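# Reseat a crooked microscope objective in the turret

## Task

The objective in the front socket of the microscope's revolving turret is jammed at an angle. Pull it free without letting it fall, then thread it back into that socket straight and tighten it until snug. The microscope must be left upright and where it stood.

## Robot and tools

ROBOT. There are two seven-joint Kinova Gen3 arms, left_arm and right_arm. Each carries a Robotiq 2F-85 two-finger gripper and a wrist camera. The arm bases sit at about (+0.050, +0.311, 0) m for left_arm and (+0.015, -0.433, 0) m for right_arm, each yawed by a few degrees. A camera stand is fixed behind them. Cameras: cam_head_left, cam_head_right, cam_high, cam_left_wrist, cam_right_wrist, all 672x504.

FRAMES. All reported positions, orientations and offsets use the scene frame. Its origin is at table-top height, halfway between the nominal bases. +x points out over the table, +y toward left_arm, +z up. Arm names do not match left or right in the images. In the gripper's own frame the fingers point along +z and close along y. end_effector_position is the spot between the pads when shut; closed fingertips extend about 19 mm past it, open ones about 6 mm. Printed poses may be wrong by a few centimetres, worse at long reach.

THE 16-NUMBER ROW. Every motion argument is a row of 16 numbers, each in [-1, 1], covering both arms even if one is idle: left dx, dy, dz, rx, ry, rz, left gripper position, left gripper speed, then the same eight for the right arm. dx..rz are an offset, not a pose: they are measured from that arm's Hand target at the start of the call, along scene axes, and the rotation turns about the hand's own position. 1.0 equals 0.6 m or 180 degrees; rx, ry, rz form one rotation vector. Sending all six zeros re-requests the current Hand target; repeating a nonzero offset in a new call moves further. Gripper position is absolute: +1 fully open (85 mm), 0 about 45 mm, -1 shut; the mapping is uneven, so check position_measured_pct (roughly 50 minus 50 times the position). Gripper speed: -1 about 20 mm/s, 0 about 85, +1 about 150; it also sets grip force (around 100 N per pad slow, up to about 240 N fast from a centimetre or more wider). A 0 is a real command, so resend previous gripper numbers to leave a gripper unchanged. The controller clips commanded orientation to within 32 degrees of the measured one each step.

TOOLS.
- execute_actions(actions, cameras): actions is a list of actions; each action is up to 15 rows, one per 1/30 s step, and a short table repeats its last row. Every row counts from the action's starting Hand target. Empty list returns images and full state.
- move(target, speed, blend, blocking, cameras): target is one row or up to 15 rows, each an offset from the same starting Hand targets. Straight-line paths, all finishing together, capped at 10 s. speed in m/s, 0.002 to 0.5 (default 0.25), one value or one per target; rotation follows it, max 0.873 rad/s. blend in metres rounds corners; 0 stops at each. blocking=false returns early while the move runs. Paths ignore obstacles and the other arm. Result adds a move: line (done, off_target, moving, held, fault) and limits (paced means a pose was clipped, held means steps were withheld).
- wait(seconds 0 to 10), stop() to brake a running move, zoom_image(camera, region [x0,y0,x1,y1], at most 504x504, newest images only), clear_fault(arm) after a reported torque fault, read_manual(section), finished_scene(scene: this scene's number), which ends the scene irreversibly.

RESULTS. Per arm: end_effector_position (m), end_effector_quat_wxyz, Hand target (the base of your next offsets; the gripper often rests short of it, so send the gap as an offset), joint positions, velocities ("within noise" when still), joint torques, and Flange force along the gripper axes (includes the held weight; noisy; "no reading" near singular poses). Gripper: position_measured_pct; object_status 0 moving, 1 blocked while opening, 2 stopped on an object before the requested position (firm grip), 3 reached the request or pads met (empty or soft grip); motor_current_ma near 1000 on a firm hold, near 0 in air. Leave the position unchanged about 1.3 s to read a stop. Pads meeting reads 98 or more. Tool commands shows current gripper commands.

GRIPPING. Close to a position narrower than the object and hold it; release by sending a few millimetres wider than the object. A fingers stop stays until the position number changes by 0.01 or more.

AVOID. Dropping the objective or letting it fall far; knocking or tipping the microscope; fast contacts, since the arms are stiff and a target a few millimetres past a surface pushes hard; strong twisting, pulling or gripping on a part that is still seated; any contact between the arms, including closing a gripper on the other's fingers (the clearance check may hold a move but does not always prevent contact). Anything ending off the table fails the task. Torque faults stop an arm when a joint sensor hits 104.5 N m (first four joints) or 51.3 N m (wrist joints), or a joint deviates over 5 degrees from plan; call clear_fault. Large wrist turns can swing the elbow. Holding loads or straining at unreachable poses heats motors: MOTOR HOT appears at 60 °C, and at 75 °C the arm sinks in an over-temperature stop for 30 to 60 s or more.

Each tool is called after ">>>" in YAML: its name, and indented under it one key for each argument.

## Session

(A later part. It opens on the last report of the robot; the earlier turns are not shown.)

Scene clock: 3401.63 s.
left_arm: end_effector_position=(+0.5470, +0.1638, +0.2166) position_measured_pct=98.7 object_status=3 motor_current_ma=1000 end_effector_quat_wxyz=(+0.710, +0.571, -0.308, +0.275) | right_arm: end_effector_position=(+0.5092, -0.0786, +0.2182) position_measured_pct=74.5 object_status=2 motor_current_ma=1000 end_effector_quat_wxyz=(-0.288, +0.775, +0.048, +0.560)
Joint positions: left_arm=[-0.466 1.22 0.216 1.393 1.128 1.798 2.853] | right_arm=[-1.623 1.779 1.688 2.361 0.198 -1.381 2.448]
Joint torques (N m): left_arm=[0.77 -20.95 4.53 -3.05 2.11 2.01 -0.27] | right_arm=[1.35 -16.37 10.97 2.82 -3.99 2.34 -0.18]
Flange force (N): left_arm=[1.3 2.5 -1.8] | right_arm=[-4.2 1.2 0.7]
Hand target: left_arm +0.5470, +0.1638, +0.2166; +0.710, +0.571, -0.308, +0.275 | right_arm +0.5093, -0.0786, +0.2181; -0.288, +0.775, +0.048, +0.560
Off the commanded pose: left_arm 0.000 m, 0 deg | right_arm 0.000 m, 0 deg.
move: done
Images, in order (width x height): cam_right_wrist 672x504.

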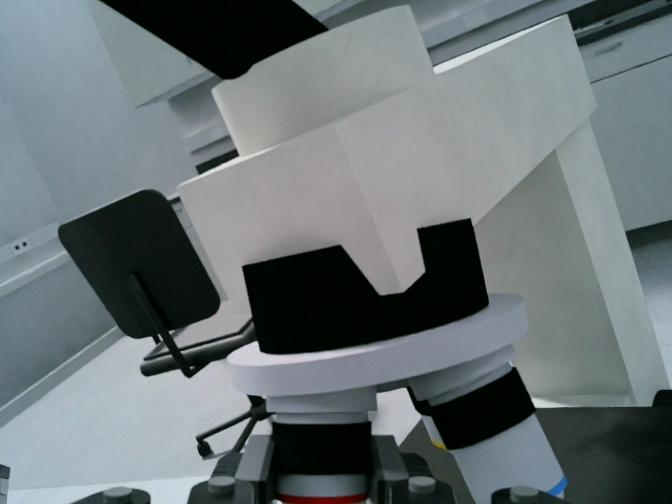

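>>> move:
  target: [0,0,0,0,0,0,-1,0, 0.0009,-0.0012,-0.00125,0.0186,-0.0033,0.0275,-0.6,-1]
  speed: 0.1
  cameras: ["cam_right_wrist","cam_left_wrist"]

>>> zoom_image:
  camera: "cam_right_wrist"
  region: [264, 398, 296, 422]

Scene clock: 3423.70 s.
left_arm: end_effector_position=(+0.5470, +0.1638, +0.2166) position_measured_pct=98.7 object_status=3 motor_current_ma=1000 end_effector_quat_wxyz=(+0.710, +0.571, -0.308, +0.275) | right_arm: end_effector_position=(+0.5098, -0.0793, +0.2174) position_measured_pct=74.5 object_status=2 motor_current_ma=1000 end_effector_quat_wxyz=(-0.335, +0.761, +0.067, +0.552)
Joint positions: left_arm=[-0.466 1.22 0.216 1.393 1.128 1.798 2.853] | right_arm=[-1.535 1.8 1.644 2.374 0.065 -1.553 2.464]
Joint torques (N m): left_arm=[0.74 -20.91 4.53 -2.98 2.16 2.02 -0.22] | right_arm=[1.38 -16.27 9.64 2.72 -3.81 1.94 -0.26]
Flange force (N): left_arm=[1.3 2.4 -1.9] | right_arm=[-2.9 0.4 -0.4]
Hand target: left_arm +0.5470, +0.1638, +0.2166; +0.710, +0.571, -0.308, +0.275 | right_arm +0.5098, -0.0793, +0.2174; -0.335, +0.761, +0.067, +0.552
Off the commanded pose: left_arm 0.000 m, 0 deg | right_arm 0.000 m, 0 deg.
move: done
Images, in order (width x height): cam_left_wrist 672x504, cam_right_wrist 672x504.

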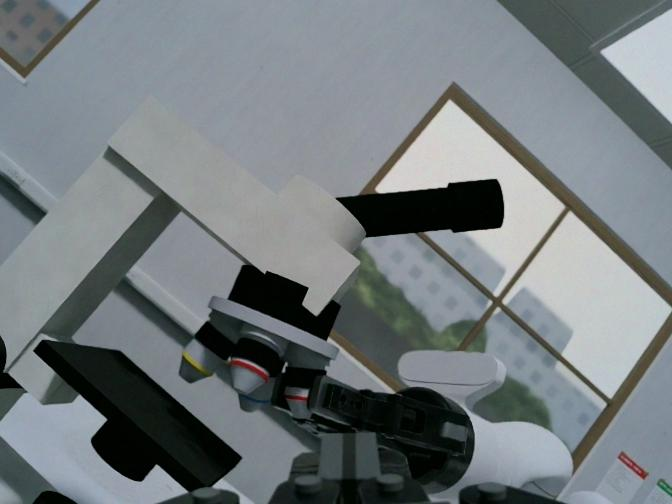

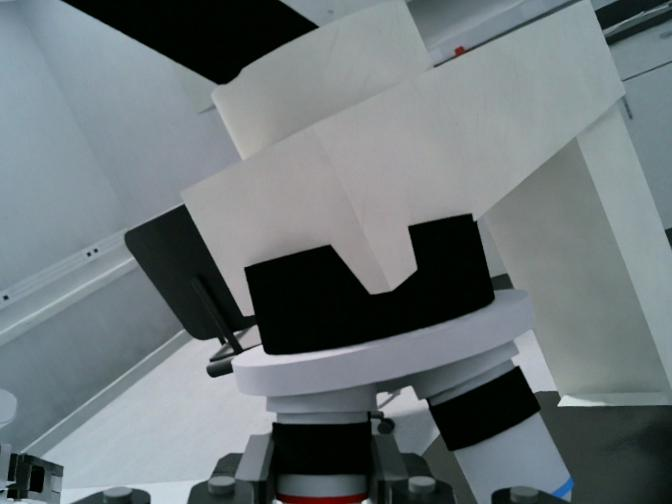

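Scaled by 15.750.

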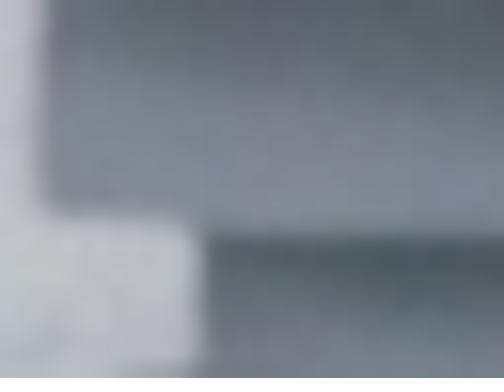

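>>> move:
  target: [0,0,0,0,0,0,-1,0, 0.0012,-0.0018,-0.0016,0.0279,-0.0049,0.0412,-0.6,-1]
  speed: 0.1
  cameras: ["cam_right_wrist"]

>>> zoom_image:
  camera: "cam_right_wrist"
  region: [260, 385, 384, 430]

>>> zoom_image:
  camera: "cam_right_wrist"
  region: [264, 398, 296, 422]

>>> zoom_image:
  camera: "cam_right_wrist"
  region: [344, 398, 376, 422]

Scene clock: 3439.97 s.
left_arm: end_effector_position=(+0.5470, +0.1638, +0.2166) position_measured_pct=98.7 object_status=3 motor_current_ma=1000 end_effector_quat_wxyz=(+0.710, +0.571, -0.308, +0.275) | right_arm: end_effector_position=(+0.5105, -0.0804, +0.2165) position_measured_pct=74.5 object_status=2 motor_current_ma=1000 end_effector_quat_wxyz=(-0.402, +0.735, +0.094, +0.538)
Joint positions: left_arm=[-0.466 1.22 0.216 1.393 1.128 1.798 2.853] | right_arm=[-1.406 1.823 1.567 2.355 -0.119 -1.781 2.469]
Joint torques (N m): left_arm=[0.77 -20.96 4.54 -3.07 2.18 2.06 -0.24] | right_arm=[1.4 -17.47 9.07 3.51 -4.15 1.49 -0.41]
Flange force (N): left_arm=[1.0 2.6 -1.8] | right_arm=[-3.9 0.5 1.9]
Hand target: left_arm +0.5470, +0.1638, +0.2166; +0.710, +0.571, -0.308, +0.275 | right_arm +0.5105, -0.0804, +0.2165; -0.402, +0.735, +0.094, +0.538
Off the commanded pose: left_arm 0.000 m, 0 deg | right_arm 0.000 m, 0 deg.
move: done
Images, in order (width x height): cam_right_wrist 672x504.

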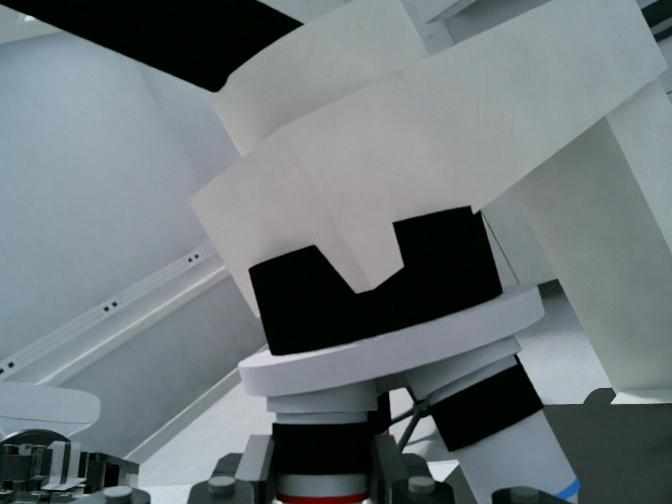

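Scaled by 4.065.

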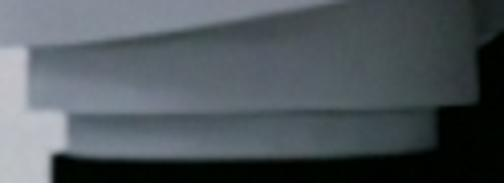

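Scaled by 15.750.

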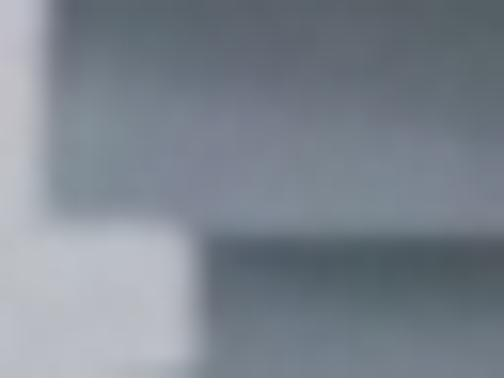

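Scaled by 15.750.

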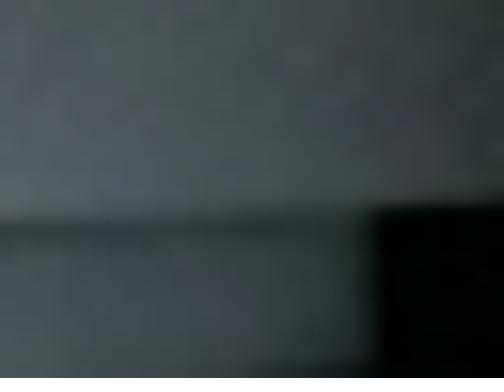

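>>> move:
  target: [0,0,0,0,0,0,-1,0, 0.00025,0,-0.0008,0,0,0,-0.6,-1]
  speed: 0.05

Scene clock: 3455.00 s.
left_arm: end_effector_position=(+0.5470, +0.1638, +0.2166) position_measured_pct=98.7 object_status=3 motor_current_ma=1000 end_effector_quat_wxyz=(+0.710, +0.571, -0.308, +0.275) | right_arm: end_effector_position=(+0.5107, -0.0804, +0.2160) position_measured_pct=74.5 object_status=2 motor_current_ma=1000 end_effector_quat_wxyz=(-0.402, +0.735, +0.094, +0.538)
Joint positions: left_arm=[-0.466 1.22 0.216 1.393 1.128 1.798 2.853] | right_arm=[-1.406 1.824 1.566 2.354 -0.121 -1.78 2.469]
Joint torques (N m): left_arm=[0.74 -21 4.43 -3.06 2.2 2.06 -0.25] | right_arm=[1.17 -14.76 6.76 2.63 -2.34 1.19 -0.42]
Flange force (N): left_arm=[1.1 2.4 -1.7] | right_arm=[1.6 -2.2 0.3]
Hand target: left_arm +0.5470, +0.1638, +0.2166; +0.710, +0.571, -0.308, +0.275 | right_arm +0.5107, -0.0804, +0.2160; -0.402, +0.735, +0.094, +0.538
Off the commanded pose: left_arm 0.000 m, 0 deg | right_arm 0.000 m, 0 deg.
move: done

>>> move:
  target: [0,0,0,0,0,0,-1,0, 0.0001,-0.0001,-0.0001,0,0,0,-0.33,-1]
  speed: 0.05
  cameras: ["cam_right_wrist"]

>>> zoom_image:
  camera: "cam_right_wrist"
  region: [260, 385, 384, 430]

>>> zoom_image:
  camera: "cam_right_wrist"
  region: [264, 398, 296, 422]

>>> zoom_image:
  camera: "cam_right_wrist"
  region: [344, 398, 376, 422]

Scene clock: 3461.67 s.
left_arm: end_effector_position=(+0.5470, +0.1638, +0.2166) position_measured_pct=98.7 object_status=3 motor_current_ma=1000 end_effector_quat_wxyz=(+0.710, +0.571, -0.308, +0.275) | right_arm: end_effector_position=(+0.5107, -0.0804, +0.2159) position_measured_pct=66.7 object_status=3 motor_current_ma=0 end_effector_quat_wxyz=(-0.402, +0.735, +0.094, +0.538)
Joint positions: left_arm=[-0.466 1.22 0.216 1.393 1.128 1.798 2.853] | right_arm=[-1.405 1.825 1.566 2.354 -0.121 -1.781 2.469]
Joint torques (N m): left_arm=[0.74 -20.99 4.51 -3.08 2.14 2.04 -0.23] | right_arm=[0.12 -15.04 7.64 1.41 -2.66 0.87 -0.01]
Flange force (N): left_arm=[1.0 2.5 -1.7] | right_arm=[1.1 -0.6 -3.2]
Hand target: left_arm +0.5470, +0.1638, +0.2166; +0.710, +0.571, -0.308, +0.275 | right_arm +0.5107, -0.0804, +0.2159; -0.402, +0.735, +0.094, +0.538
Off the commanded pose: left_arm 0.000 m, 0 deg | right_arm 0.000 m, 0 deg.
move: done
Images, in order (width x height): cam_right_wrist 672x504.

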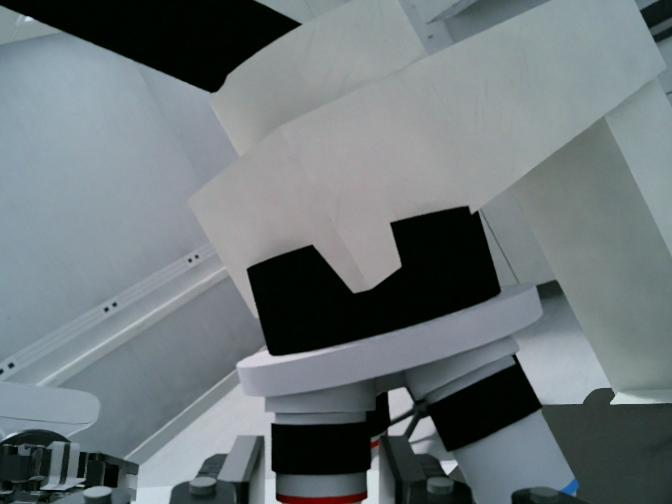

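Scaled by 4.065.

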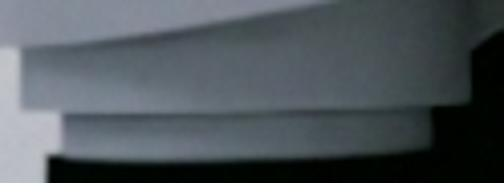

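Scaled by 15.750.

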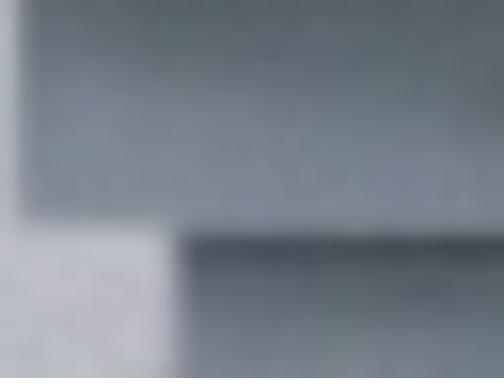

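Scaled by 15.750.

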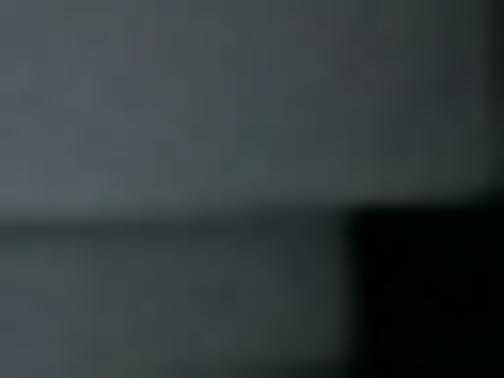

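>>> move:
  target: [0,0,0,0,0,0,-1,0, -0.0018,0.0062,0.0012,-0.08351,0.0135,-0.12383,-0.33,-1]
  speed: 0.2
  cameras: ["cam_right_wrist"]

Scene clock: 3500.40 s.
left_arm: end_effector_position=(+0.5470, +0.1638, +0.2166) position_measured_pct=98.7 object_status=3 motor_current_ma=1000 end_effector_quat_wxyz=(+0.710, +0.571, -0.308, +0.275) | right_arm: end_effector_position=(+0.5096, -0.0767, +0.2166) position_measured_pct=66.7 object_status=3 motor_current_ma=0 end_effector_quat_wxyz=(-0.194, +0.796, +0.011, +0.573)
Joint positions: left_arm=[-0.466 1.22 0.216 1.393 1.128 1.798 2.853] | right_arm=[-1.781 1.727 1.725 2.274 0.466 -1.003 2.369]
Joint torques (N m): left_arm=[0.8 -20.99 4.52 -2.95 2.18 1.99 -0.22] | right_arm=[0.13 -14 9.39 -0.02 -1.95 1.67 -0.02]
Flange force (N): left_arm=[1.2 2.2 -2.1] | right_arm=[1.5 2.1 -2.7]
Hand target: left_arm +0.5470, +0.1638, +0.2166; +0.710, +0.571, -0.308, +0.275 | right_arm +0.5096, -0.0767, +0.2166; -0.194, +0.796, +0.011, +0.573
Off the commanded pose: left_arm 0.000 m, 0 deg | right_arm 0.000 m, 0 deg.
move: done
Images, in order (width x height): cam_right_wrist 672x504.

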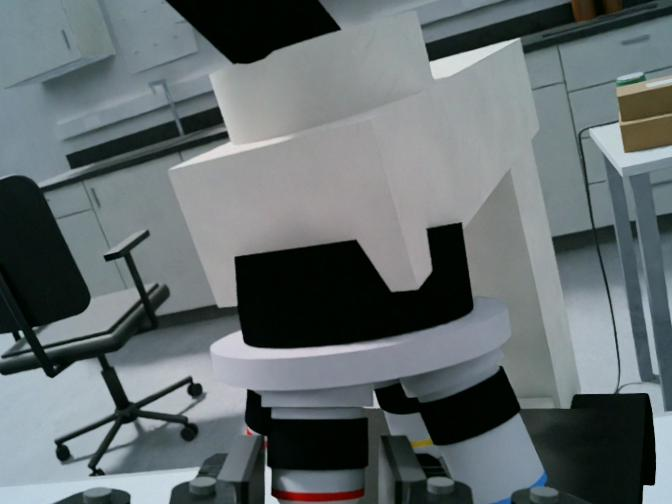

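>>> move:
  target: [0,0,0,0,0,0,-1,0, -0.0013,0.0070,0.0022,-0.08924,0.01677,-0.14023,-0.33,-1]
  speed: 0.2
  cameras: ["cam_right_wrist"]

Scene clock: 3513.67 s.
left_arm: end_effector_position=(+0.5470, +0.1638, +0.2166) position_measured_pct=98.7 object_status=3 motor_current_ma=1000 end_effector_quat_wxyz=(+0.710, +0.571, -0.308, +0.275) | right_arm: end_effector_position=(+0.5089, -0.0725, +0.2179) position_measured_pct=66.7 object_status=3 motor_current_ma=0 end_effector_quat_wxyz=(+0.048, +0.813, -0.088, +0.573)
Joint positions: left_arm=[-0.466 1.22 0.216 1.393 1.128 1.798 2.853] | right_arm=[-1.784 1.011 0.939 1.821 1.066 0.509 2.342]
Joint torques (N m): left_arm=[0.7 -20.9 4.5 -2.95 2.2 2.03 -0.25] | right_arm=[0.12 -15.85 8.28 -5.07 1.1 2.38 -0.05]
Flange force (N): left_arm=[1.4 2.2 -1.9] | right_arm=[0.9 4.5 -1.4]
Hand target: left_arm +0.5470, +0.1638, +0.2166; +0.710, +0.571, -0.308, +0.275 | right_arm +0.5089, -0.0725, +0.2179; +0.048, +0.813, -0.088, +0.573
Off the commanded pose: left_arm 0.000 m, 0 deg | right_arm 0.000 m, 0 deg.
move: done
Images, in order (width x height): cam_right_wrist 672x504.

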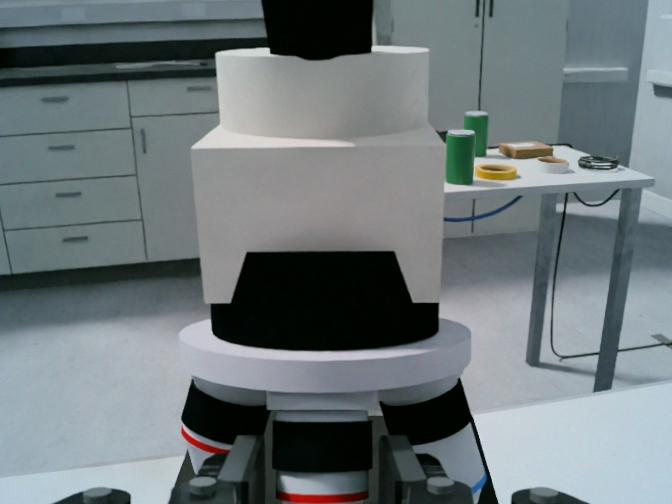

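>>> zoom_image:
  camera: "cam_right_wrist"
  region: [264, 396, 296, 420]

>>> zoom_image:
  camera: "cam_right_wrist"
  region: [344, 396, 376, 420]

Scaled by 15.750.

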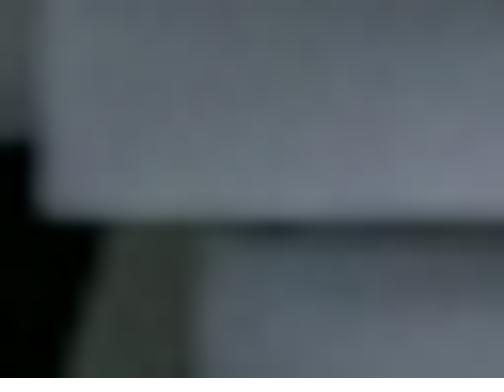

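Scaled by 15.750.

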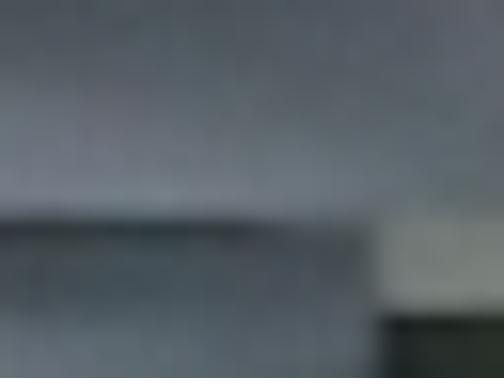

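>>> move:
  target:
    - [0,0,0,0,0,0,-1,0, 0.0033,0.0097,-0.0023,-0.08925,0.02182,-0.13994,-0.33,-1]
    - [0,0,0,0,0,0,-1,0, 0.0045,0.0133,-0.0032,-0.13295,0.03342,-0.21034,-0.33,-1]
  speed: 0.2
  blend: 0.002
  cameras: ["cam_right_wrist","cam_left_wrist"]

>>> zoom_image:
  camera: "cam_right_wrist"
  region: [260, 385, 384, 430]

>>> zoom_image:
  camera: "cam_right_wrist"
  region: [264, 396, 296, 420]

>>> zoom_image:
  camera: "cam_right_wrist"
  region: [344, 396, 376, 420]

Scene clock: 3532.70 s.
left_arm: end_effector_position=(+0.5470, +0.1638, +0.2166) position_measured_pct=98.7 object_status=3 motor_current_ma=1000 end_effector_quat_wxyz=(+0.710, +0.571, -0.308, +0.275) | right_arm: end_effector_position=(+0.5116, -0.0645, +0.2160) position_measured_pct=66.7 object_status=3 motor_current_ma=0 end_effector_quat_wxyz=(+0.398, +0.742, -0.224, +0.490)
Joint positions: left_arm=[-0.466 1.22 0.216 1.393 1.128 1.798 2.853] | right_arm=[-1.355 1.378 0.684 0.641 0.577 1.776 3.166]
Joint torques (N m): left_arm=[0.84 -20.95 4.52 -2.99 2.2 2.03 -0.22] | right_arm=[0.16 -24.7 5.75 -6.3 2.77 1.51 -0.04]
Flange force (N): left_arm=[1.1 2.4 -2.0] | right_arm=[-2.4 12.1 6.6]
Hand target: left_arm +0.5470, +0.1638, +0.2166; +0.710, +0.571, -0.308, +0.275 | right_arm +0.5116, -0.0645, +0.2160; +0.399, +0.742, -0.224, +0.490
Off the commanded pose: left_arm 0.000 m, 0 deg | right_arm 0.000 m, 0 deg.
move: done
Images, in order (width x height): cam_left_wrist 672x504, cam_right_wrist 672x504.

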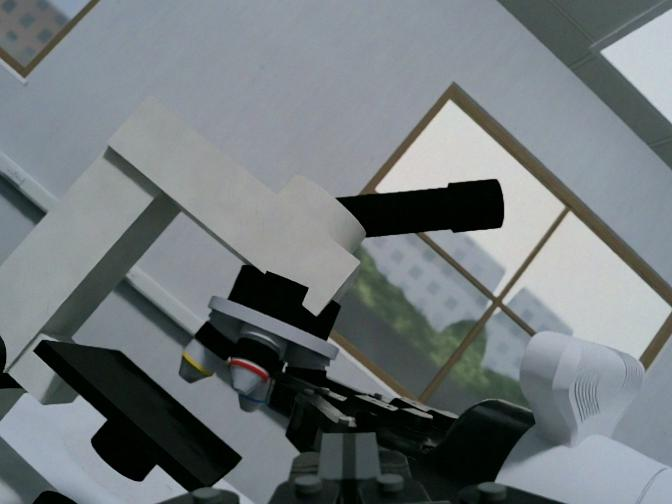

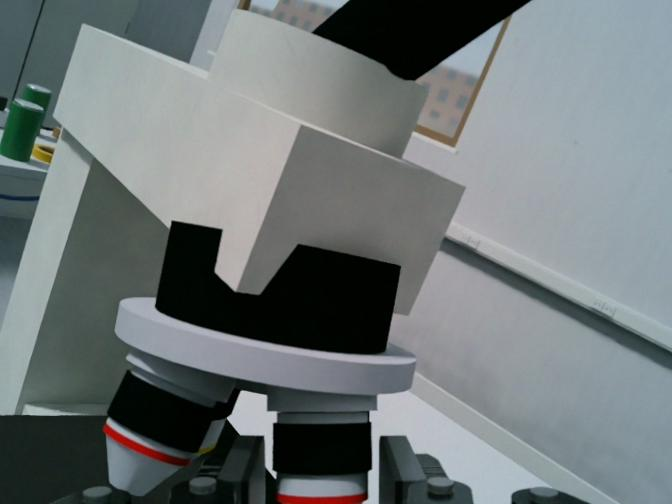

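Scaled by 4.065.

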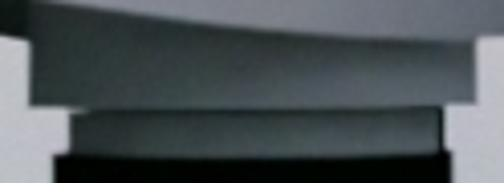

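Scaled by 15.750.

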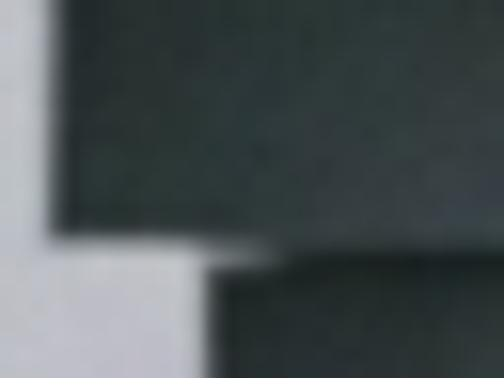

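Scaled by 15.750.

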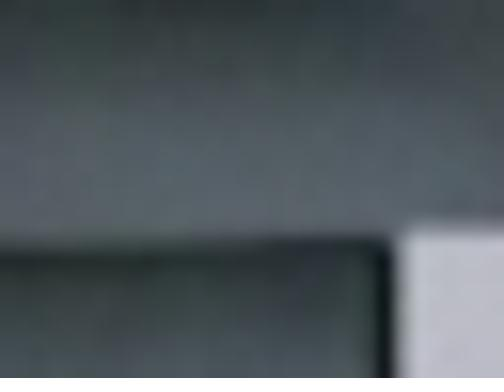

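>>> move:
  target:
    - [0,0,0,0,0,0,-1,0, -0.00017,-0.00015,0.0001,0,0,0,-0.33,-1]
    - [0,0,0,0,0,0,-1,0, -0.00017,-0.00015,0.0001,0,0,0,-0.6,-1]
  speed: 0.05
  cameras: ["cam_right_wrist"]

>>> zoom_image:
  camera: "cam_right_wrist"
  region: [264, 396, 296, 420]

>>> zoom_image:
  camera: "cam_right_wrist"
  region: [344, 396, 376, 420]

Scene clock: 3556.53 s.
left_arm: end_effector_position=(+0.5470, +0.1638, +0.2166) position_measured_pct=98.7 object_status=3 motor_current_ma=1000 end_effector_quat_wxyz=(+0.710, +0.571, -0.308, +0.275) | right_arm: end_effector_position=(+0.5115, -0.0646, +0.2161) position_measured_pct=74.5 object_status=0 motor_current_ma=1000 end_effector_quat_wxyz=(+0.398, +0.742, -0.224, +0.490)
Joint positions: left_arm=[-0.466 1.22 0.216 1.393 1.128 1.798 2.853] | right_arm=[-1.355 1.378 0.684 0.642 0.577 1.776 3.165]
Joint torques (N m): left_arm=[0.79 -20.95 4.46 -3.01 2.18 1.97 -0.22] | right_arm=[2.08 -24.39 6.16 -5.35 2.78 1.78 -0.11]
Flange force (N): left_arm=[1.2 2.4 -2.0] | right_arm=[-2.4 11.2 3.5]
Hand target: left_arm +0.5470, +0.1638, +0.2166; +0.710, +0.571, -0.308, +0.275 | right_arm +0.5115, -0.0646, +0.2161; +0.398, +0.742, -0.224, +0.490
Off the commanded pose: left_arm 0.000 m, 0 deg | right_arm 0.000 m, 0 deg.
move: done
Images, in order (width x height): cam_right_wrist 672x504.

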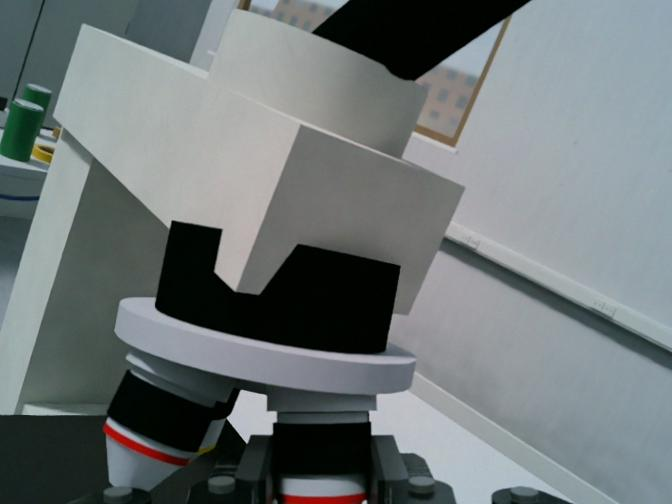

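Scaled by 15.750.

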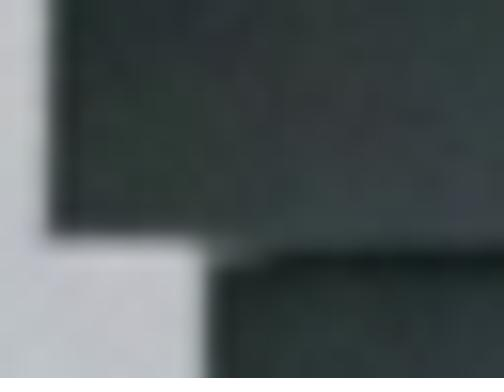

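Scaled by 15.750.

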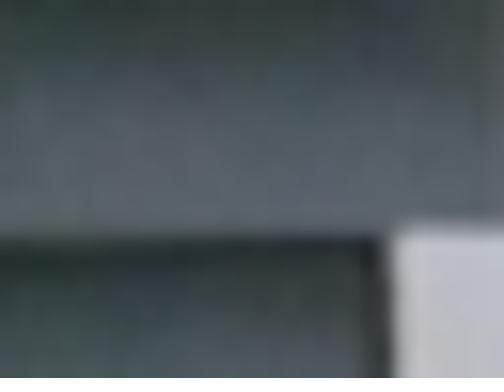

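>>> move:
  target: [0,0,0,0,0,0,-1,0, -0.0002,0.0004,0.0002,0,0,0,-0.6,-1]
  speed: 0.05

Scene clock: 3569.77 s.
left_arm: end_effector_position=(+0.5470, +0.1638, +0.2166) position_measured_pct=98.7 object_status=3 motor_current_ma=1000 end_effector_quat_wxyz=(+0.710, +0.571, -0.308, +0.275) | right_arm: end_effector_position=(+0.5113, -0.0644, +0.2162) position_measured_pct=74.5 object_status=2 motor_current_ma=1000 end_effector_quat_wxyz=(+0.398, +0.742, -0.224, +0.490)
Joint positions: left_arm=[-0.466 1.22 0.216 1.393 1.128 1.798 2.853] | right_arm=[-1.355 1.378 0.684 0.64 0.577 1.777 3.166]
Joint torques (N m): left_arm=[0.8 -20.97 4.56 -2.99 2.17 2.05 -0.23] | right_arm=[0.05 -25 5.98 -6.31 2.96 1.56 -0.07]
Flange force (N): left_arm=[1.2 2.3 -2.0] | right_arm=[-2.7 11.0 6.4]
Hand target: left_arm +0.5470, +0.1638, +0.2166; +0.710, +0.571, -0.308, +0.275 | right_arm +0.5113, -0.0644, +0.2162; +0.398, +0.742, -0.224, +0.490
Off the commanded pose: left_arm 0.000 m, 0 deg | right_arm 0.000 m, 0 deg.
move: done

>>> move:
  target:
    - [0,0,0,0,0,0,-1,0, -0.0018,-0.0045,0.0012,0.0437,-0.0116,0.0704,-0.6,-1]
    - [0,0,0,0,0,0,-1,0, -0.0035,-0.0092,0.00225,0.0883,-0.0225,0.1404,-0.6,-1]
  speed: 0.15
  blend: 0.002

Scene clock: 3577.13 s.
left_arm: end_effector_position=(+0.5470, +0.1638, +0.2166) position_measured_pct=98.7 object_status=3 motor_current_ma=1000 end_effector_quat_wxyz=(+0.710, +0.571, -0.308, +0.275) | right_arm: end_effector_position=(+0.5092, -0.0699, +0.2175) position_measured_pct=74.5 object_status=2 motor_current_ma=1000 end_effector_quat_wxyz=(+0.168, +0.803, -0.136, +0.555)
Joint positions: left_arm=[-0.466 1.22 0.216 1.393 1.128 1.798 2.853] | right_arm=[-1.644 1.037 0.749 1.507 0.786 0.946 2.711]
Joint torques (N m): left_arm=[0.83 -20.94 4.53 -3.04 2.17 2.04 -0.24] | right_arm=[1.37 -16.84 6.1 -4.86 1.3 1.04 0.05]
Flange force (N): left_arm=[1.1 2.6 -1.9] | right_arm=[4.1 7.0 -4.0]
Hand target: left_arm +0.5470, +0.1638, +0.2166; +0.710, +0.571, -0.308, +0.275 | right_arm +0.5092, -0.0699, +0.2175; +0.168, +0.803, -0.136, +0.555
Off the commanded pose: left_arm 0.000 m, 0 deg | right_arm 0.000 m, 0 deg.
move: done

>>> move:
  target:
    - [0,0,0,0,0,0,-1,0, -0.0003,-0.0021,0.0010,0.02235,-0.00545,0.03495,-0.6,-1]
    - [0,0,0,0,0,0,-1,0, -0.0005,-0.0043,0.0015,0.0447,-0.0109,0.0699,-0.6,-1]
  speed: 0.12
  blend: 0.002
  cameras: ["cam_right_wrist"]

>>> zoom_image:
  camera: "cam_right_wrist"
  region: [344, 396, 376, 420]

Scene clock: 3588.53 s.
left_arm: end_effector_position=(+0.5470, +0.1638, +0.2166) position_measured_pct=98.7 object_status=3 motor_current_ma=1000 end_effector_quat_wxyz=(+0.710, +0.571, -0.308, +0.275) | right_arm: end_effector_position=(+0.5089, -0.0725, +0.2184) position_measured_pct=74.5 object_status=2 motor_current_ma=1000 end_effector_quat_wxyz=(+0.048, +0.813, -0.088, +0.573)
Joint positions: left_arm=[-0.466 1.22 0.216 1.393 1.128 1.798 2.853] | right_arm=[-1.785 1.012 0.943 1.82 1.061 0.507 2.346]
Joint torques (N m): left_arm=[0.75 -20.93 4.48 -2.99 2.17 2.06 -0.27] | right_arm=[0.68 -15.7 8.67 -5.74 1.47 2.2 0.03]
Flange force (N): left_arm=[1.3 2.3 -1.8] | right_arm=[0.4 5.6 -4.1]
Hand target: left_arm +0.5470, +0.1638, +0.2166; +0.710, +0.571, -0.308, +0.275 | right_arm +0.5089, -0.0725, +0.2184; +0.048, +0.813, -0.088, +0.573
Off the commanded pose: left_arm 0.000 m, 0 deg | right_arm 0.000 m, 0 deg.
move: done
Images, in order (width x height): cam_right_wrist 672x504.

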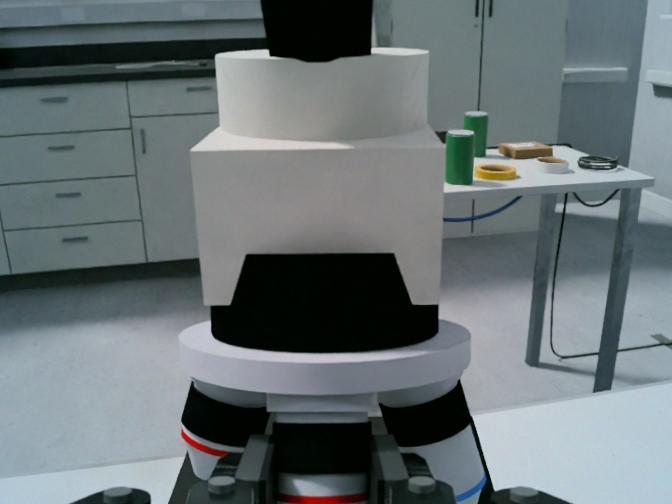

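Scaled by 15.750.

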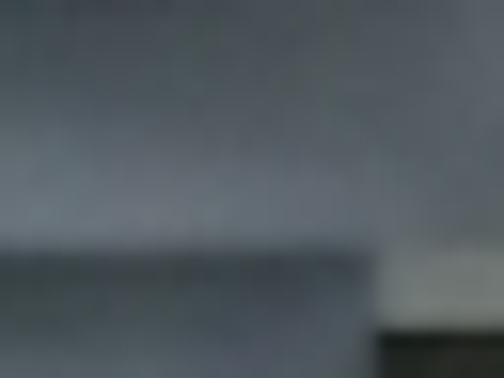

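>>> move:
  target:
    - [0,0,0,0,0,0,-1,0, 0,0,0,0,0,0,-0.33,-1]
    - [0,0,0,0,0,0,-1,0, 0.0033,0.0097,-0.0030,-0.08925,0.02182,-0.13994,-0.33,-1]
    - [0,0,0,0,0,0,-1,0, 0.0043,0.0132,-0.0037,-0.13295,0.03342,-0.21034,-0.33,-1]
  speed: 0.2
  blend: [0,0.002,0]
  cameras: ["cam_right_wrist"]

>>> zoom_image:
  camera: "cam_right_wrist"
  region: [264, 396, 296, 420]

>>> zoom_image:
  camera: "cam_right_wrist"
  region: [344, 396, 376, 420]

Scene clock: 3608.57 s.
left_arm: end_effector_position=(+0.5470, +0.1638, +0.2166) position_measured_pct=98.7 object_status=3 motor_current_ma=1000 end_effector_quat_wxyz=(+0.710, +0.571, -0.308, +0.275) | right_arm: end_effector_position=(+0.5115, -0.0646, +0.2162) position_measured_pct=66.7 object_status=3 motor_current_ma=0 end_effector_quat_wxyz=(+0.398, +0.742, -0.224, +0.490)
Joint positions: left_arm=[-0.466 1.22 0.216 1.393 1.128 1.798 2.853] | right_arm=[-1.355 1.378 0.687 0.641 0.575 1.776 3.166]
Joint torques (N m): left_arm=[0.77 -20.89 4.49 -3.08 2.17 2.05 -0.24] | right_arm=[0.05 -24.68 5.74 -6.23 2.77 1.48 -0.06]
Flange force (N): left_arm=[1.1 2.7 -1.7] | right_arm=[-2.1 11.3 6.3]
Hand target: left_arm +0.5470, +0.1638, +0.2166; +0.710, +0.571, -0.308, +0.275 | right_arm +0.5115, -0.0646, +0.2162; +0.398, +0.742, -0.224, +0.490
Off the commanded pose: left_arm 0.000 m, 0 deg | right_arm 0.000 m, 0 deg.
move: done
Images, in order (width x height): cam_right_wrist 672x504.

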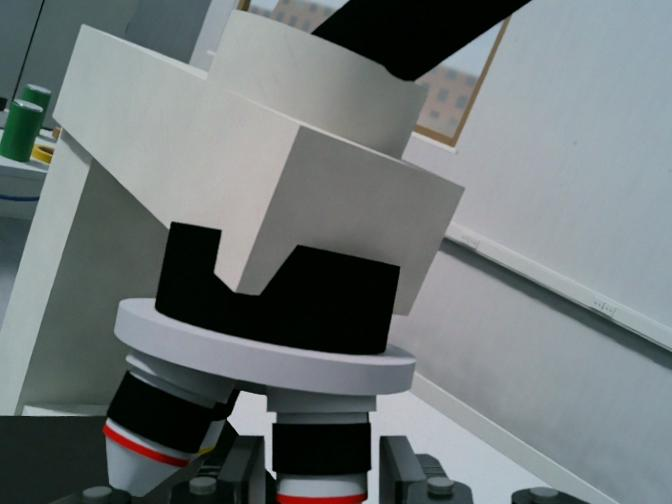

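Scaled by 15.750.

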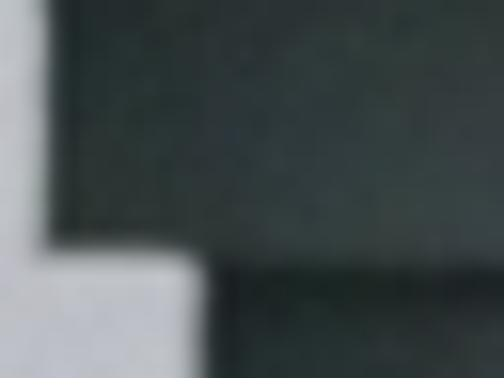

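Scaled by 15.750.

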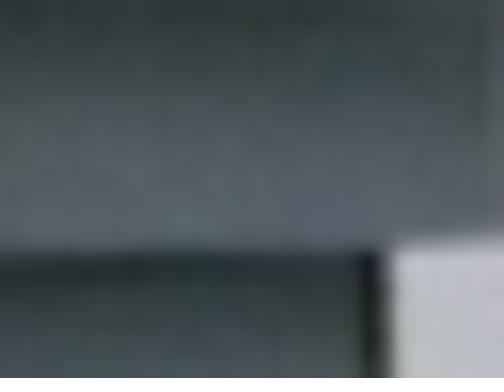

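>>> move:
  target:
    - [0,0,0,0,0,0,-1,0, 0,0,0,0,0,0,-0.6,-1]
    - [0,0,0,0,0,0,-1,0, -0.0002,0.0004,0.0002,0,0,0,-0.6,-1]
  speed: 0.05

>>> move:
  target: [0,0,0,0,0,0,-1,0, -0.0018,-0.0045,0.0015,0.0437,-0.0116,0.0704,-0.6,-1]
  speed: 0.12

Scene clock: 3621.93 s.
left_arm: end_effector_position=(+0.5470, +0.1638, +0.2166) position_measured_pct=98.7 object_status=3 motor_current_ma=1000 end_effector_quat_wxyz=(+0.710, +0.571, -0.308, +0.275) | right_arm: end_effector_position=(+0.5114, -0.0643, +0.2164) position_measured_pct=74.5 object_status=2 motor_current_ma=1000 end_effector_quat_wxyz=(+0.398, +0.742, -0.224, +0.490)
Joint positions: left_arm=[-0.466 1.22 0.216 1.393 1.128 1.798 2.853] | right_arm=[-1.355 1.379 0.687 0.639 0.575 1.777 3.167]
Joint torques (N m): left_arm=[0.79 -20.98 4.41 -2.99 2.16 2.03 -0.21] | right_arm=[0.31 -25.03 6.08 -6.32 3 1.53 -0.08]
Flange force (N): left_arm=[1.2 2.3 -1.9] | right_arm=[-3.0 11.7 6.4]
Hand target: left_arm +0.5470, +0.1638, +0.2166; +0.710, +0.571, -0.308, +0.275 | right_arm +0.5114, -0.0643, +0.2164; +0.398, +0.742, -0.224, +0.490
Off the commanded pose: left_arm 0.000 m, 0 deg | right_arm 0.000 m, 0 deg.
move: done

Scene clock: 3623.43 s.
left_arm: end_effector_position=(+0.5470, +0.1638, +0.2166) position_measured_pct=98.7 object_status=3 motor_current_ma=1000 end_effector_quat_wxyz=(+0.710, +0.571, -0.308, +0.275) | right_arm: end_effector_position=(+0.5103, -0.0670, +0.2172) position_measured_pct=74.5 object_status=2 motor_current_ma=1000 end_effector_quat_wxyz=(+0.286, +0.779, -0.181, +0.528)
Joint positions: left_arm=[-0.466 1.22 0.216 1.393 1.128 1.798 2.853] | right_arm=[-1.518 1.173 0.689 1.136 0.638 1.341 2.945]
Joint torques (N m): left_arm=[0.7 -20.9 4.47 -3.03 2.15 2.01 -0.22] | right_arm=[2.83 -20.43 7.25 -5.56 2.55 0.67 0.04]
Flange force (N): left_arm=[1.2 2.5 -1.7] | right_arm=[0.2 10.1 -3.7]
Hand target: left_arm +0.5470, +0.1638, +0.2166; +0.710, +0.571, -0.308, +0.275 | right_arm +0.5103, -0.0670, +0.2173; +0.286, +0.779, -0.181, +0.528
Off the commanded pose: left_arm 0.000 m, 0 deg | right_arm 0.000 m, 0 deg.
move: done

>>> move:
  target: [0,0,0,0,0,0,-1,0, -0.0022,-0.0045,0.0016,0.0446,-0.0109,0.0700,-0.6,-1]
  speed: 0.12
  cameras: ["cam_right_wrist"]

>>> zoom_image:
  camera: "cam_right_wrist"
  region: [260, 385, 384, 430]

Scene clock: 3632.83 s.
left_arm: end_effector_position=(+0.5470, +0.1638, +0.2166) position_measured_pct=98.7 object_status=3 motor_current_ma=1000 end_effector_quat_wxyz=(+0.710, +0.571, -0.308, +0.275) | right_arm: end_effector_position=(+0.5090, -0.0697, +0.2182) position_measured_pct=74.5 object_status=2 motor_current_ma=1000 end_effector_quat_wxyz=(+0.168, +0.803, -0.136, +0.556)
Joint positions: left_arm=[-0.466 1.22 0.216 1.393 1.128 1.798 2.853] | right_arm=[-1.646 1.037 0.752 1.507 0.783 0.946 2.712]
Joint torques (N m): left_arm=[0.8 -20.97 4.5 -3.06 2.19 2.05 -0.25] | right_arm=[-0.08 -19.22 8.08 -6.05 2.34 2.18 -0.03]
Flange force (N): left_arm=[1.1 2.5 -1.8] | right_arm=[-1.0 5.7 1.1]
Hand target: left_arm +0.5470, +0.1638, +0.2166; +0.710, +0.571, -0.308, +0.275 | right_arm +0.5090, -0.0697, +0.2182; +0.168, +0.803, -0.136, +0.556
Off the commanded pose: left_arm 0.000 m, 0 deg | right_arm 0.000 m, 0 deg.
move: done
Images, in order (width x height): cam_right_wrist 672x504.

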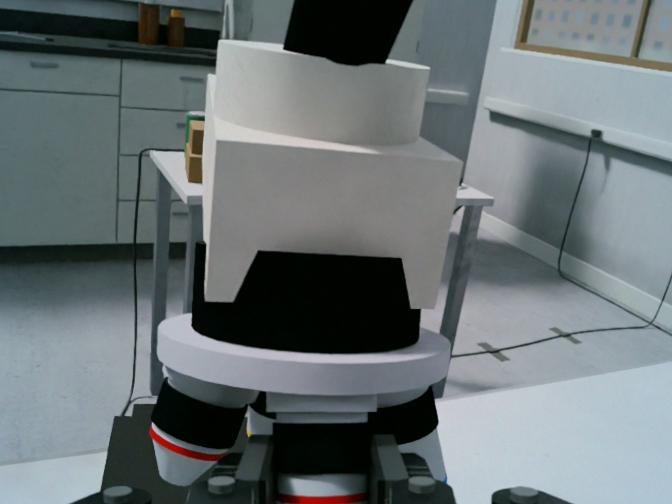

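Scaled by 4.065.

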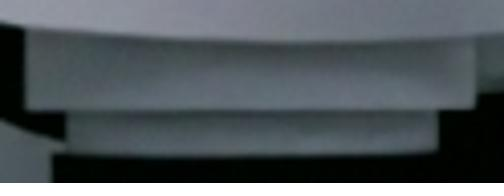

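>>> move:
  target: [0,0,0,0,0,0,-1,0, -0.0003,-0.0022,0.0006,0.02235,-0.00545,0.03495,-0.6,-1]
  speed: 0.12

>>> move:
  target: [0,0,0,0,0,0,-1,0, -0.0003,-0.0023,0.0004,0.02235,-0.00545,0.03495,-0.6,-1]
  speed: 0.12
  cameras: ["cam_right_wrist"]

>>> zoom_image:
  camera: "cam_right_wrist"
  region: [260, 385, 384, 430]

Scene clock: 3646.67 s.
left_arm: end_effector_position=(+0.5470, +0.1638, +0.2166) position_measured_pct=98.7 object_status=3 motor_current_ma=1000 end_effector_quat_wxyz=(+0.710, +0.571, -0.308, +0.275) | right_arm: end_effector_position=(+0.5088, -0.0710, +0.2186) position_measured_pct=74.5 object_status=2 motor_current_ma=1000 end_effector_quat_wxyz=(+0.108, +0.810, -0.113, +0.566)
Joint positions: left_arm=[-0.466 1.22 0.216 1.393 1.128 1.798 2.853] | right_arm=[-1.711 1.002 0.822 1.669 0.896 0.741 2.56]
Joint torques (N m): left_arm=[0.77 -20.93 4.5 -2.99 2.19 2.04 -0.27] | right_arm=[-0.44 -18.73 9.6 -7.05 2.64 2.62 0.06]
Flange force (N): left_arm=[1.3 2.3 -1.9] | right_arm=[-3.9 6.5 1.2]
Hand target: left_arm +0.5470, +0.1638, +0.2166; +0.710, +0.571, -0.308, +0.275 | right_arm +0.5088, -0.0710, +0.2186; +0.108, +0.810, -0.113, +0.566
Off the commanded pose: left_arm 0.000 m, 0 deg | right_arm 0.000 m, 0 deg.
move: done

Scene clock: 3647.63 s.
left_arm: end_effector_position=(+0.5470, +0.1638, +0.2166) position_measured_pct=98.7 object_status=3 motor_current_ma=1000 end_effector_quat_wxyz=(+0.710, +0.571, -0.308, +0.275) | right_arm: end_effector_position=(+0.5086, -0.0724, +0.2188) position_measured_pct=74.5 object_status=2 motor_current_ma=1000 end_effector_quat_wxyz=(+0.047, +0.813, -0.089, +0.573)
Joint positions: left_arm=[-0.466 1.22 0.216 1.393 1.128 1.798 2.853] | right_arm=[-1.787 1.013 0.946 1.82 1.056 0.506 2.349]
Joint torques (N m): left_arm=[0.71 -20.96 4.45 -3.01 2.18 2.04 -0.29] | right_arm=[-0.58 -16.39 9.01 -5.79 1.56 2.68 0.09]
Flange force (N): left_arm=[1.4 2.2 -1.8] | right_arm=[-0.9 4.9 0.2]
Hand target: left_arm +0.5470, +0.1638, +0.2166; +0.710, +0.571, -0.308, +0.275 | right_arm +0.5086, -0.0724, +0.2188; +0.047, +0.813, -0.089, +0.573
Off the commanded pose: left_arm 0.000 m, 0 deg | right_arm 0.000 m, 0 deg.
move: done
Images, in order (width x height): cam_right_wrist 672x504.

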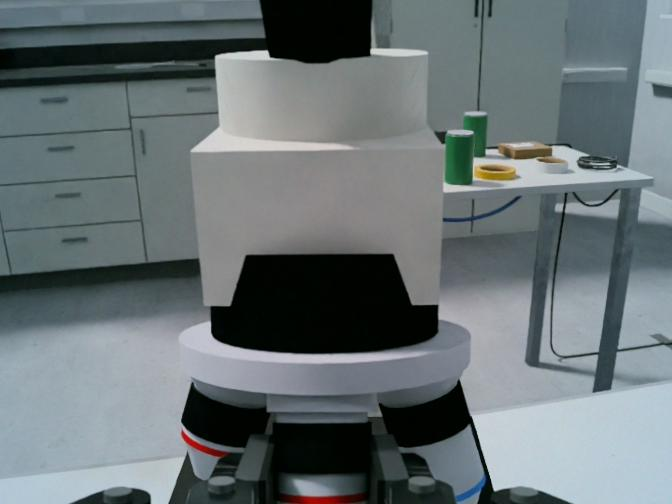

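Scaled by 4.065.

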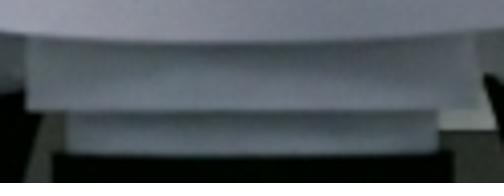

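>>> zoom_image:
  camera: "cam_right_wrist"
  region: [344, 400, 376, 424]

>>> zoom_image:
  camera: "cam_right_wrist"
  region: [264, 400, 296, 424]

>>> zoom_image:
  camera: "cam_right_wrist"
  region: [424, 375, 480, 417]

Scaled by 15.750.

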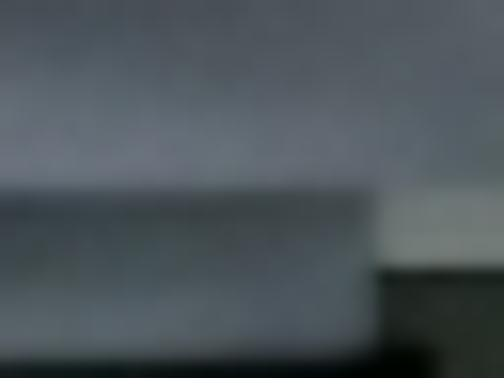

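Scaled by 15.750.

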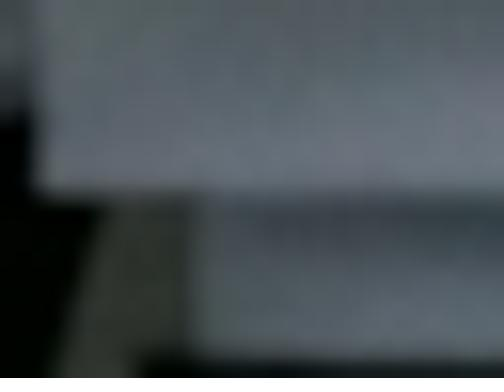

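Scaled by 9.000.

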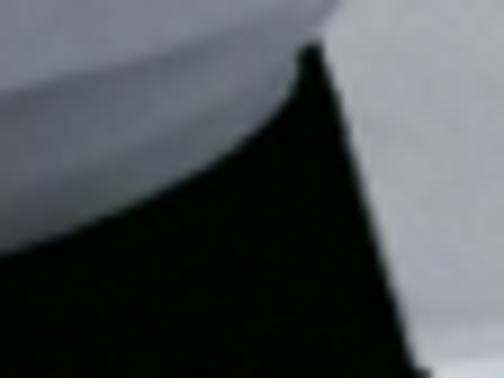

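>>> move:
  target:
    - [0,0,0,0,0,0,-1,0, 0,0,0,0,0,0,-0.33,-1]
    - [0,0,0,0,0,0,-1,0, 0.0038,0.0097,-0.0037,-0.08925,0.02182,-0.13994,-0.33,-1]
    - [0,0,0,0,0,0,-1,0, 0.0048,0.0133,-0.0043,-0.13295,0.03342,-0.21034,-0.33,-1]
  speed: 0.2
  blend: [0,0.002,0]
  cameras: ["cam_right_wrist","cam_left_wrist"]

>>> zoom_image:
  camera: "cam_right_wrist"
  region: [264, 400, 296, 424]

>>> zoom_image:
  camera: "cam_right_wrist"
  region: [344, 400, 376, 424]

Scene clock: 3669.60 s.
left_arm: end_effector_position=(+0.5470, +0.1638, +0.2166) position_measured_pct=98.7 object_status=3 motor_current_ma=1000 end_effector_quat_wxyz=(+0.710, +0.571, -0.308, +0.275) | right_arm: end_effector_position=(+0.5115, -0.0644, +0.2162) position_measured_pct=66.7 object_status=3 motor_current_ma=0 end_effector_quat_wxyz=(+0.398, +0.742, -0.225, +0.491)
Joint positions: left_arm=[-0.466 1.22 0.216 1.393 1.128 1.798 2.853] | right_arm=[-1.355 1.379 0.689 0.639 0.573 1.776 3.166]
Joint torques (N m): left_arm=[0.77 -20.98 4.49 -3.05 2.22 2.04 -0.29] | right_arm=[0.2 -24.74 5.8 -6.31 2.76 1.43 -0.03]
Flange force (N): left_arm=[1.2 2.4 -1.9] | right_arm=[-2.5 12.2 6.5]
Hand target: left_arm +0.5470, +0.1638, +0.2166; +0.710, +0.571, -0.308, +0.275 | right_arm +0.5115, -0.0644, +0.2162; +0.398, +0.742, -0.225, +0.491
Off the commanded pose: left_arm 0.000 m, 0 deg | right_arm 0.000 m, 0 deg.
move: done
Images, in order (width x height): cam_left_wrist 672x504, cam_right_wrist 672x504.

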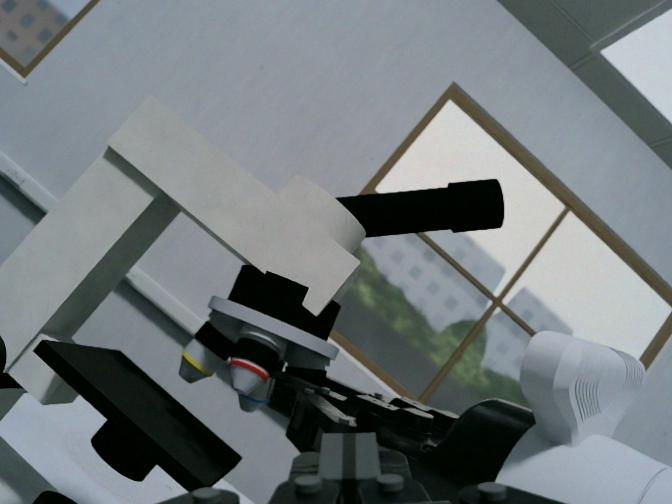

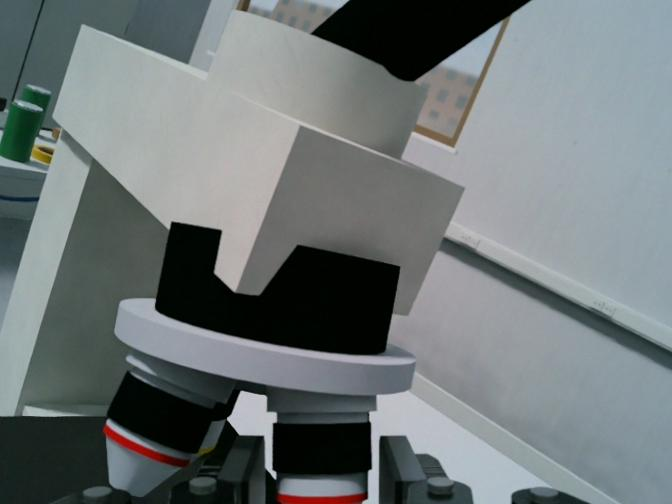

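Scaled by 15.750.

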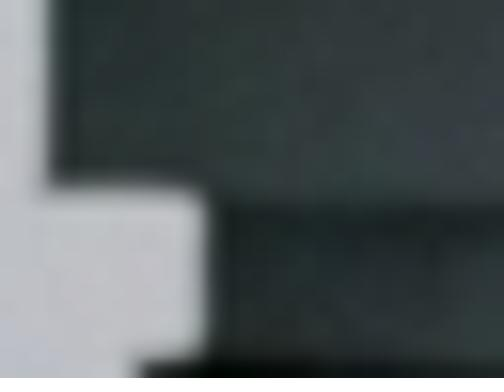

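Scaled by 15.750.

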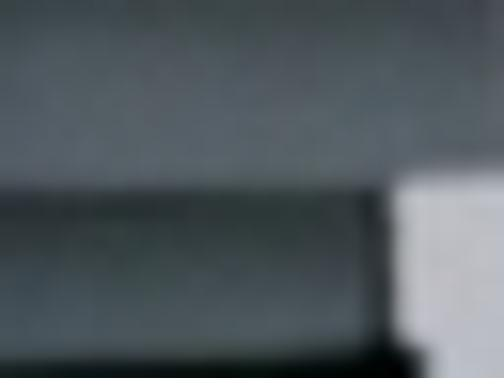

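>>> move:
  target:
    - [0,0,0,0,0,0,-1,0, 0,0,0,0,0,0,-0.6,-1]
    - [0,0,0,0,0,0,-1,0, -0.0002,0.0003,0.0002,0,0,0,-0.6,-1]
  speed: 0.05

>>> move:
  target: [0,0,0,0,0,0,-1,0, -0.0023,-0.0045,0.0020,0.0437,-0.0116,0.0704,-0.6,-1]
  speed: 0.12

Scene clock: 3681.83 s.
left_arm: end_effector_position=(+0.5470, +0.1638, +0.2166) position_measured_pct=98.7 object_status=3 motor_current_ma=1000 end_effector_quat_wxyz=(+0.710, +0.571, -0.308, +0.275) | right_arm: end_effector_position=(+0.5114, -0.0643, +0.2163) position_measured_pct=74.5 object_status=2 motor_current_ma=1000 end_effector_quat_wxyz=(+0.398, +0.742, -0.225, +0.491)
Joint positions: left_arm=[-0.466 1.22 0.216 1.393 1.128 1.798 2.853] | right_arm=[-1.355 1.38 0.689 0.638 0.573 1.777 3.167]
Joint torques (N m): left_arm=[0.81 -21.03 4.47 -2.94 2.2 2.06 -0.16] | right_arm=[0.8 -25.1 6.22 -6.21 3.11 1.6 -0.07]
Flange force (N): left_arm=[1.0 2.1 -2.0] | right_arm=[-3.5 12.2 6.0]
Hand target: left_arm +0.5470, +0.1638, +0.2166; +0.710, +0.571, -0.308, +0.275 | right_arm +0.5114, -0.0642, +0.2163; +0.398, +0.742, -0.225, +0.491
Off the commanded pose: left_arm 0.000 m, 0 deg | right_arm 0.000 m, 0 deg.
move: done

Scene clock: 3683.33 s.
left_arm: end_effector_position=(+0.5470, +0.1638, +0.2166) position_measured_pct=98.7 object_status=3 motor_current_ma=1000 end_effector_quat_wxyz=(+0.710, +0.571, -0.308, +0.275) | right_arm: end_effector_position=(+0.5100, -0.0670, +0.2175) position_measured_pct=74.5 object_status=2 motor_current_ma=1000 end_effector_quat_wxyz=(+0.286, +0.778, -0.182, +0.528)
Joint positions: left_arm=[-0.466 1.22 0.216 1.393 1.128 1.798 2.853] | right_arm=[-1.519 1.174 0.692 1.136 0.636 1.341 2.945]
Joint torques (N m): left_arm=[0.71 -20.96 4.52 -3.06 2.22 2 -0.28] | right_arm=[-2.55 -22.97 6.74 -11.83 4.2 -2.46 -0.44]
Flange force (N): left_arm=[1.2 2.4 -1.9] | right_arm=[-3.5 19.8 3.2]
Hand target: left_arm +0.5470, +0.1638, +0.2166; +0.710, +0.571, -0.308, +0.275 | right_arm +0.5100, -0.0669, +0.2176; +0.286, +0.778, -0.182, +0.528
Off the commanded pose: left_arm 0.000 m, 0 deg | right_arm 0.000 m, 0 deg.
move: done


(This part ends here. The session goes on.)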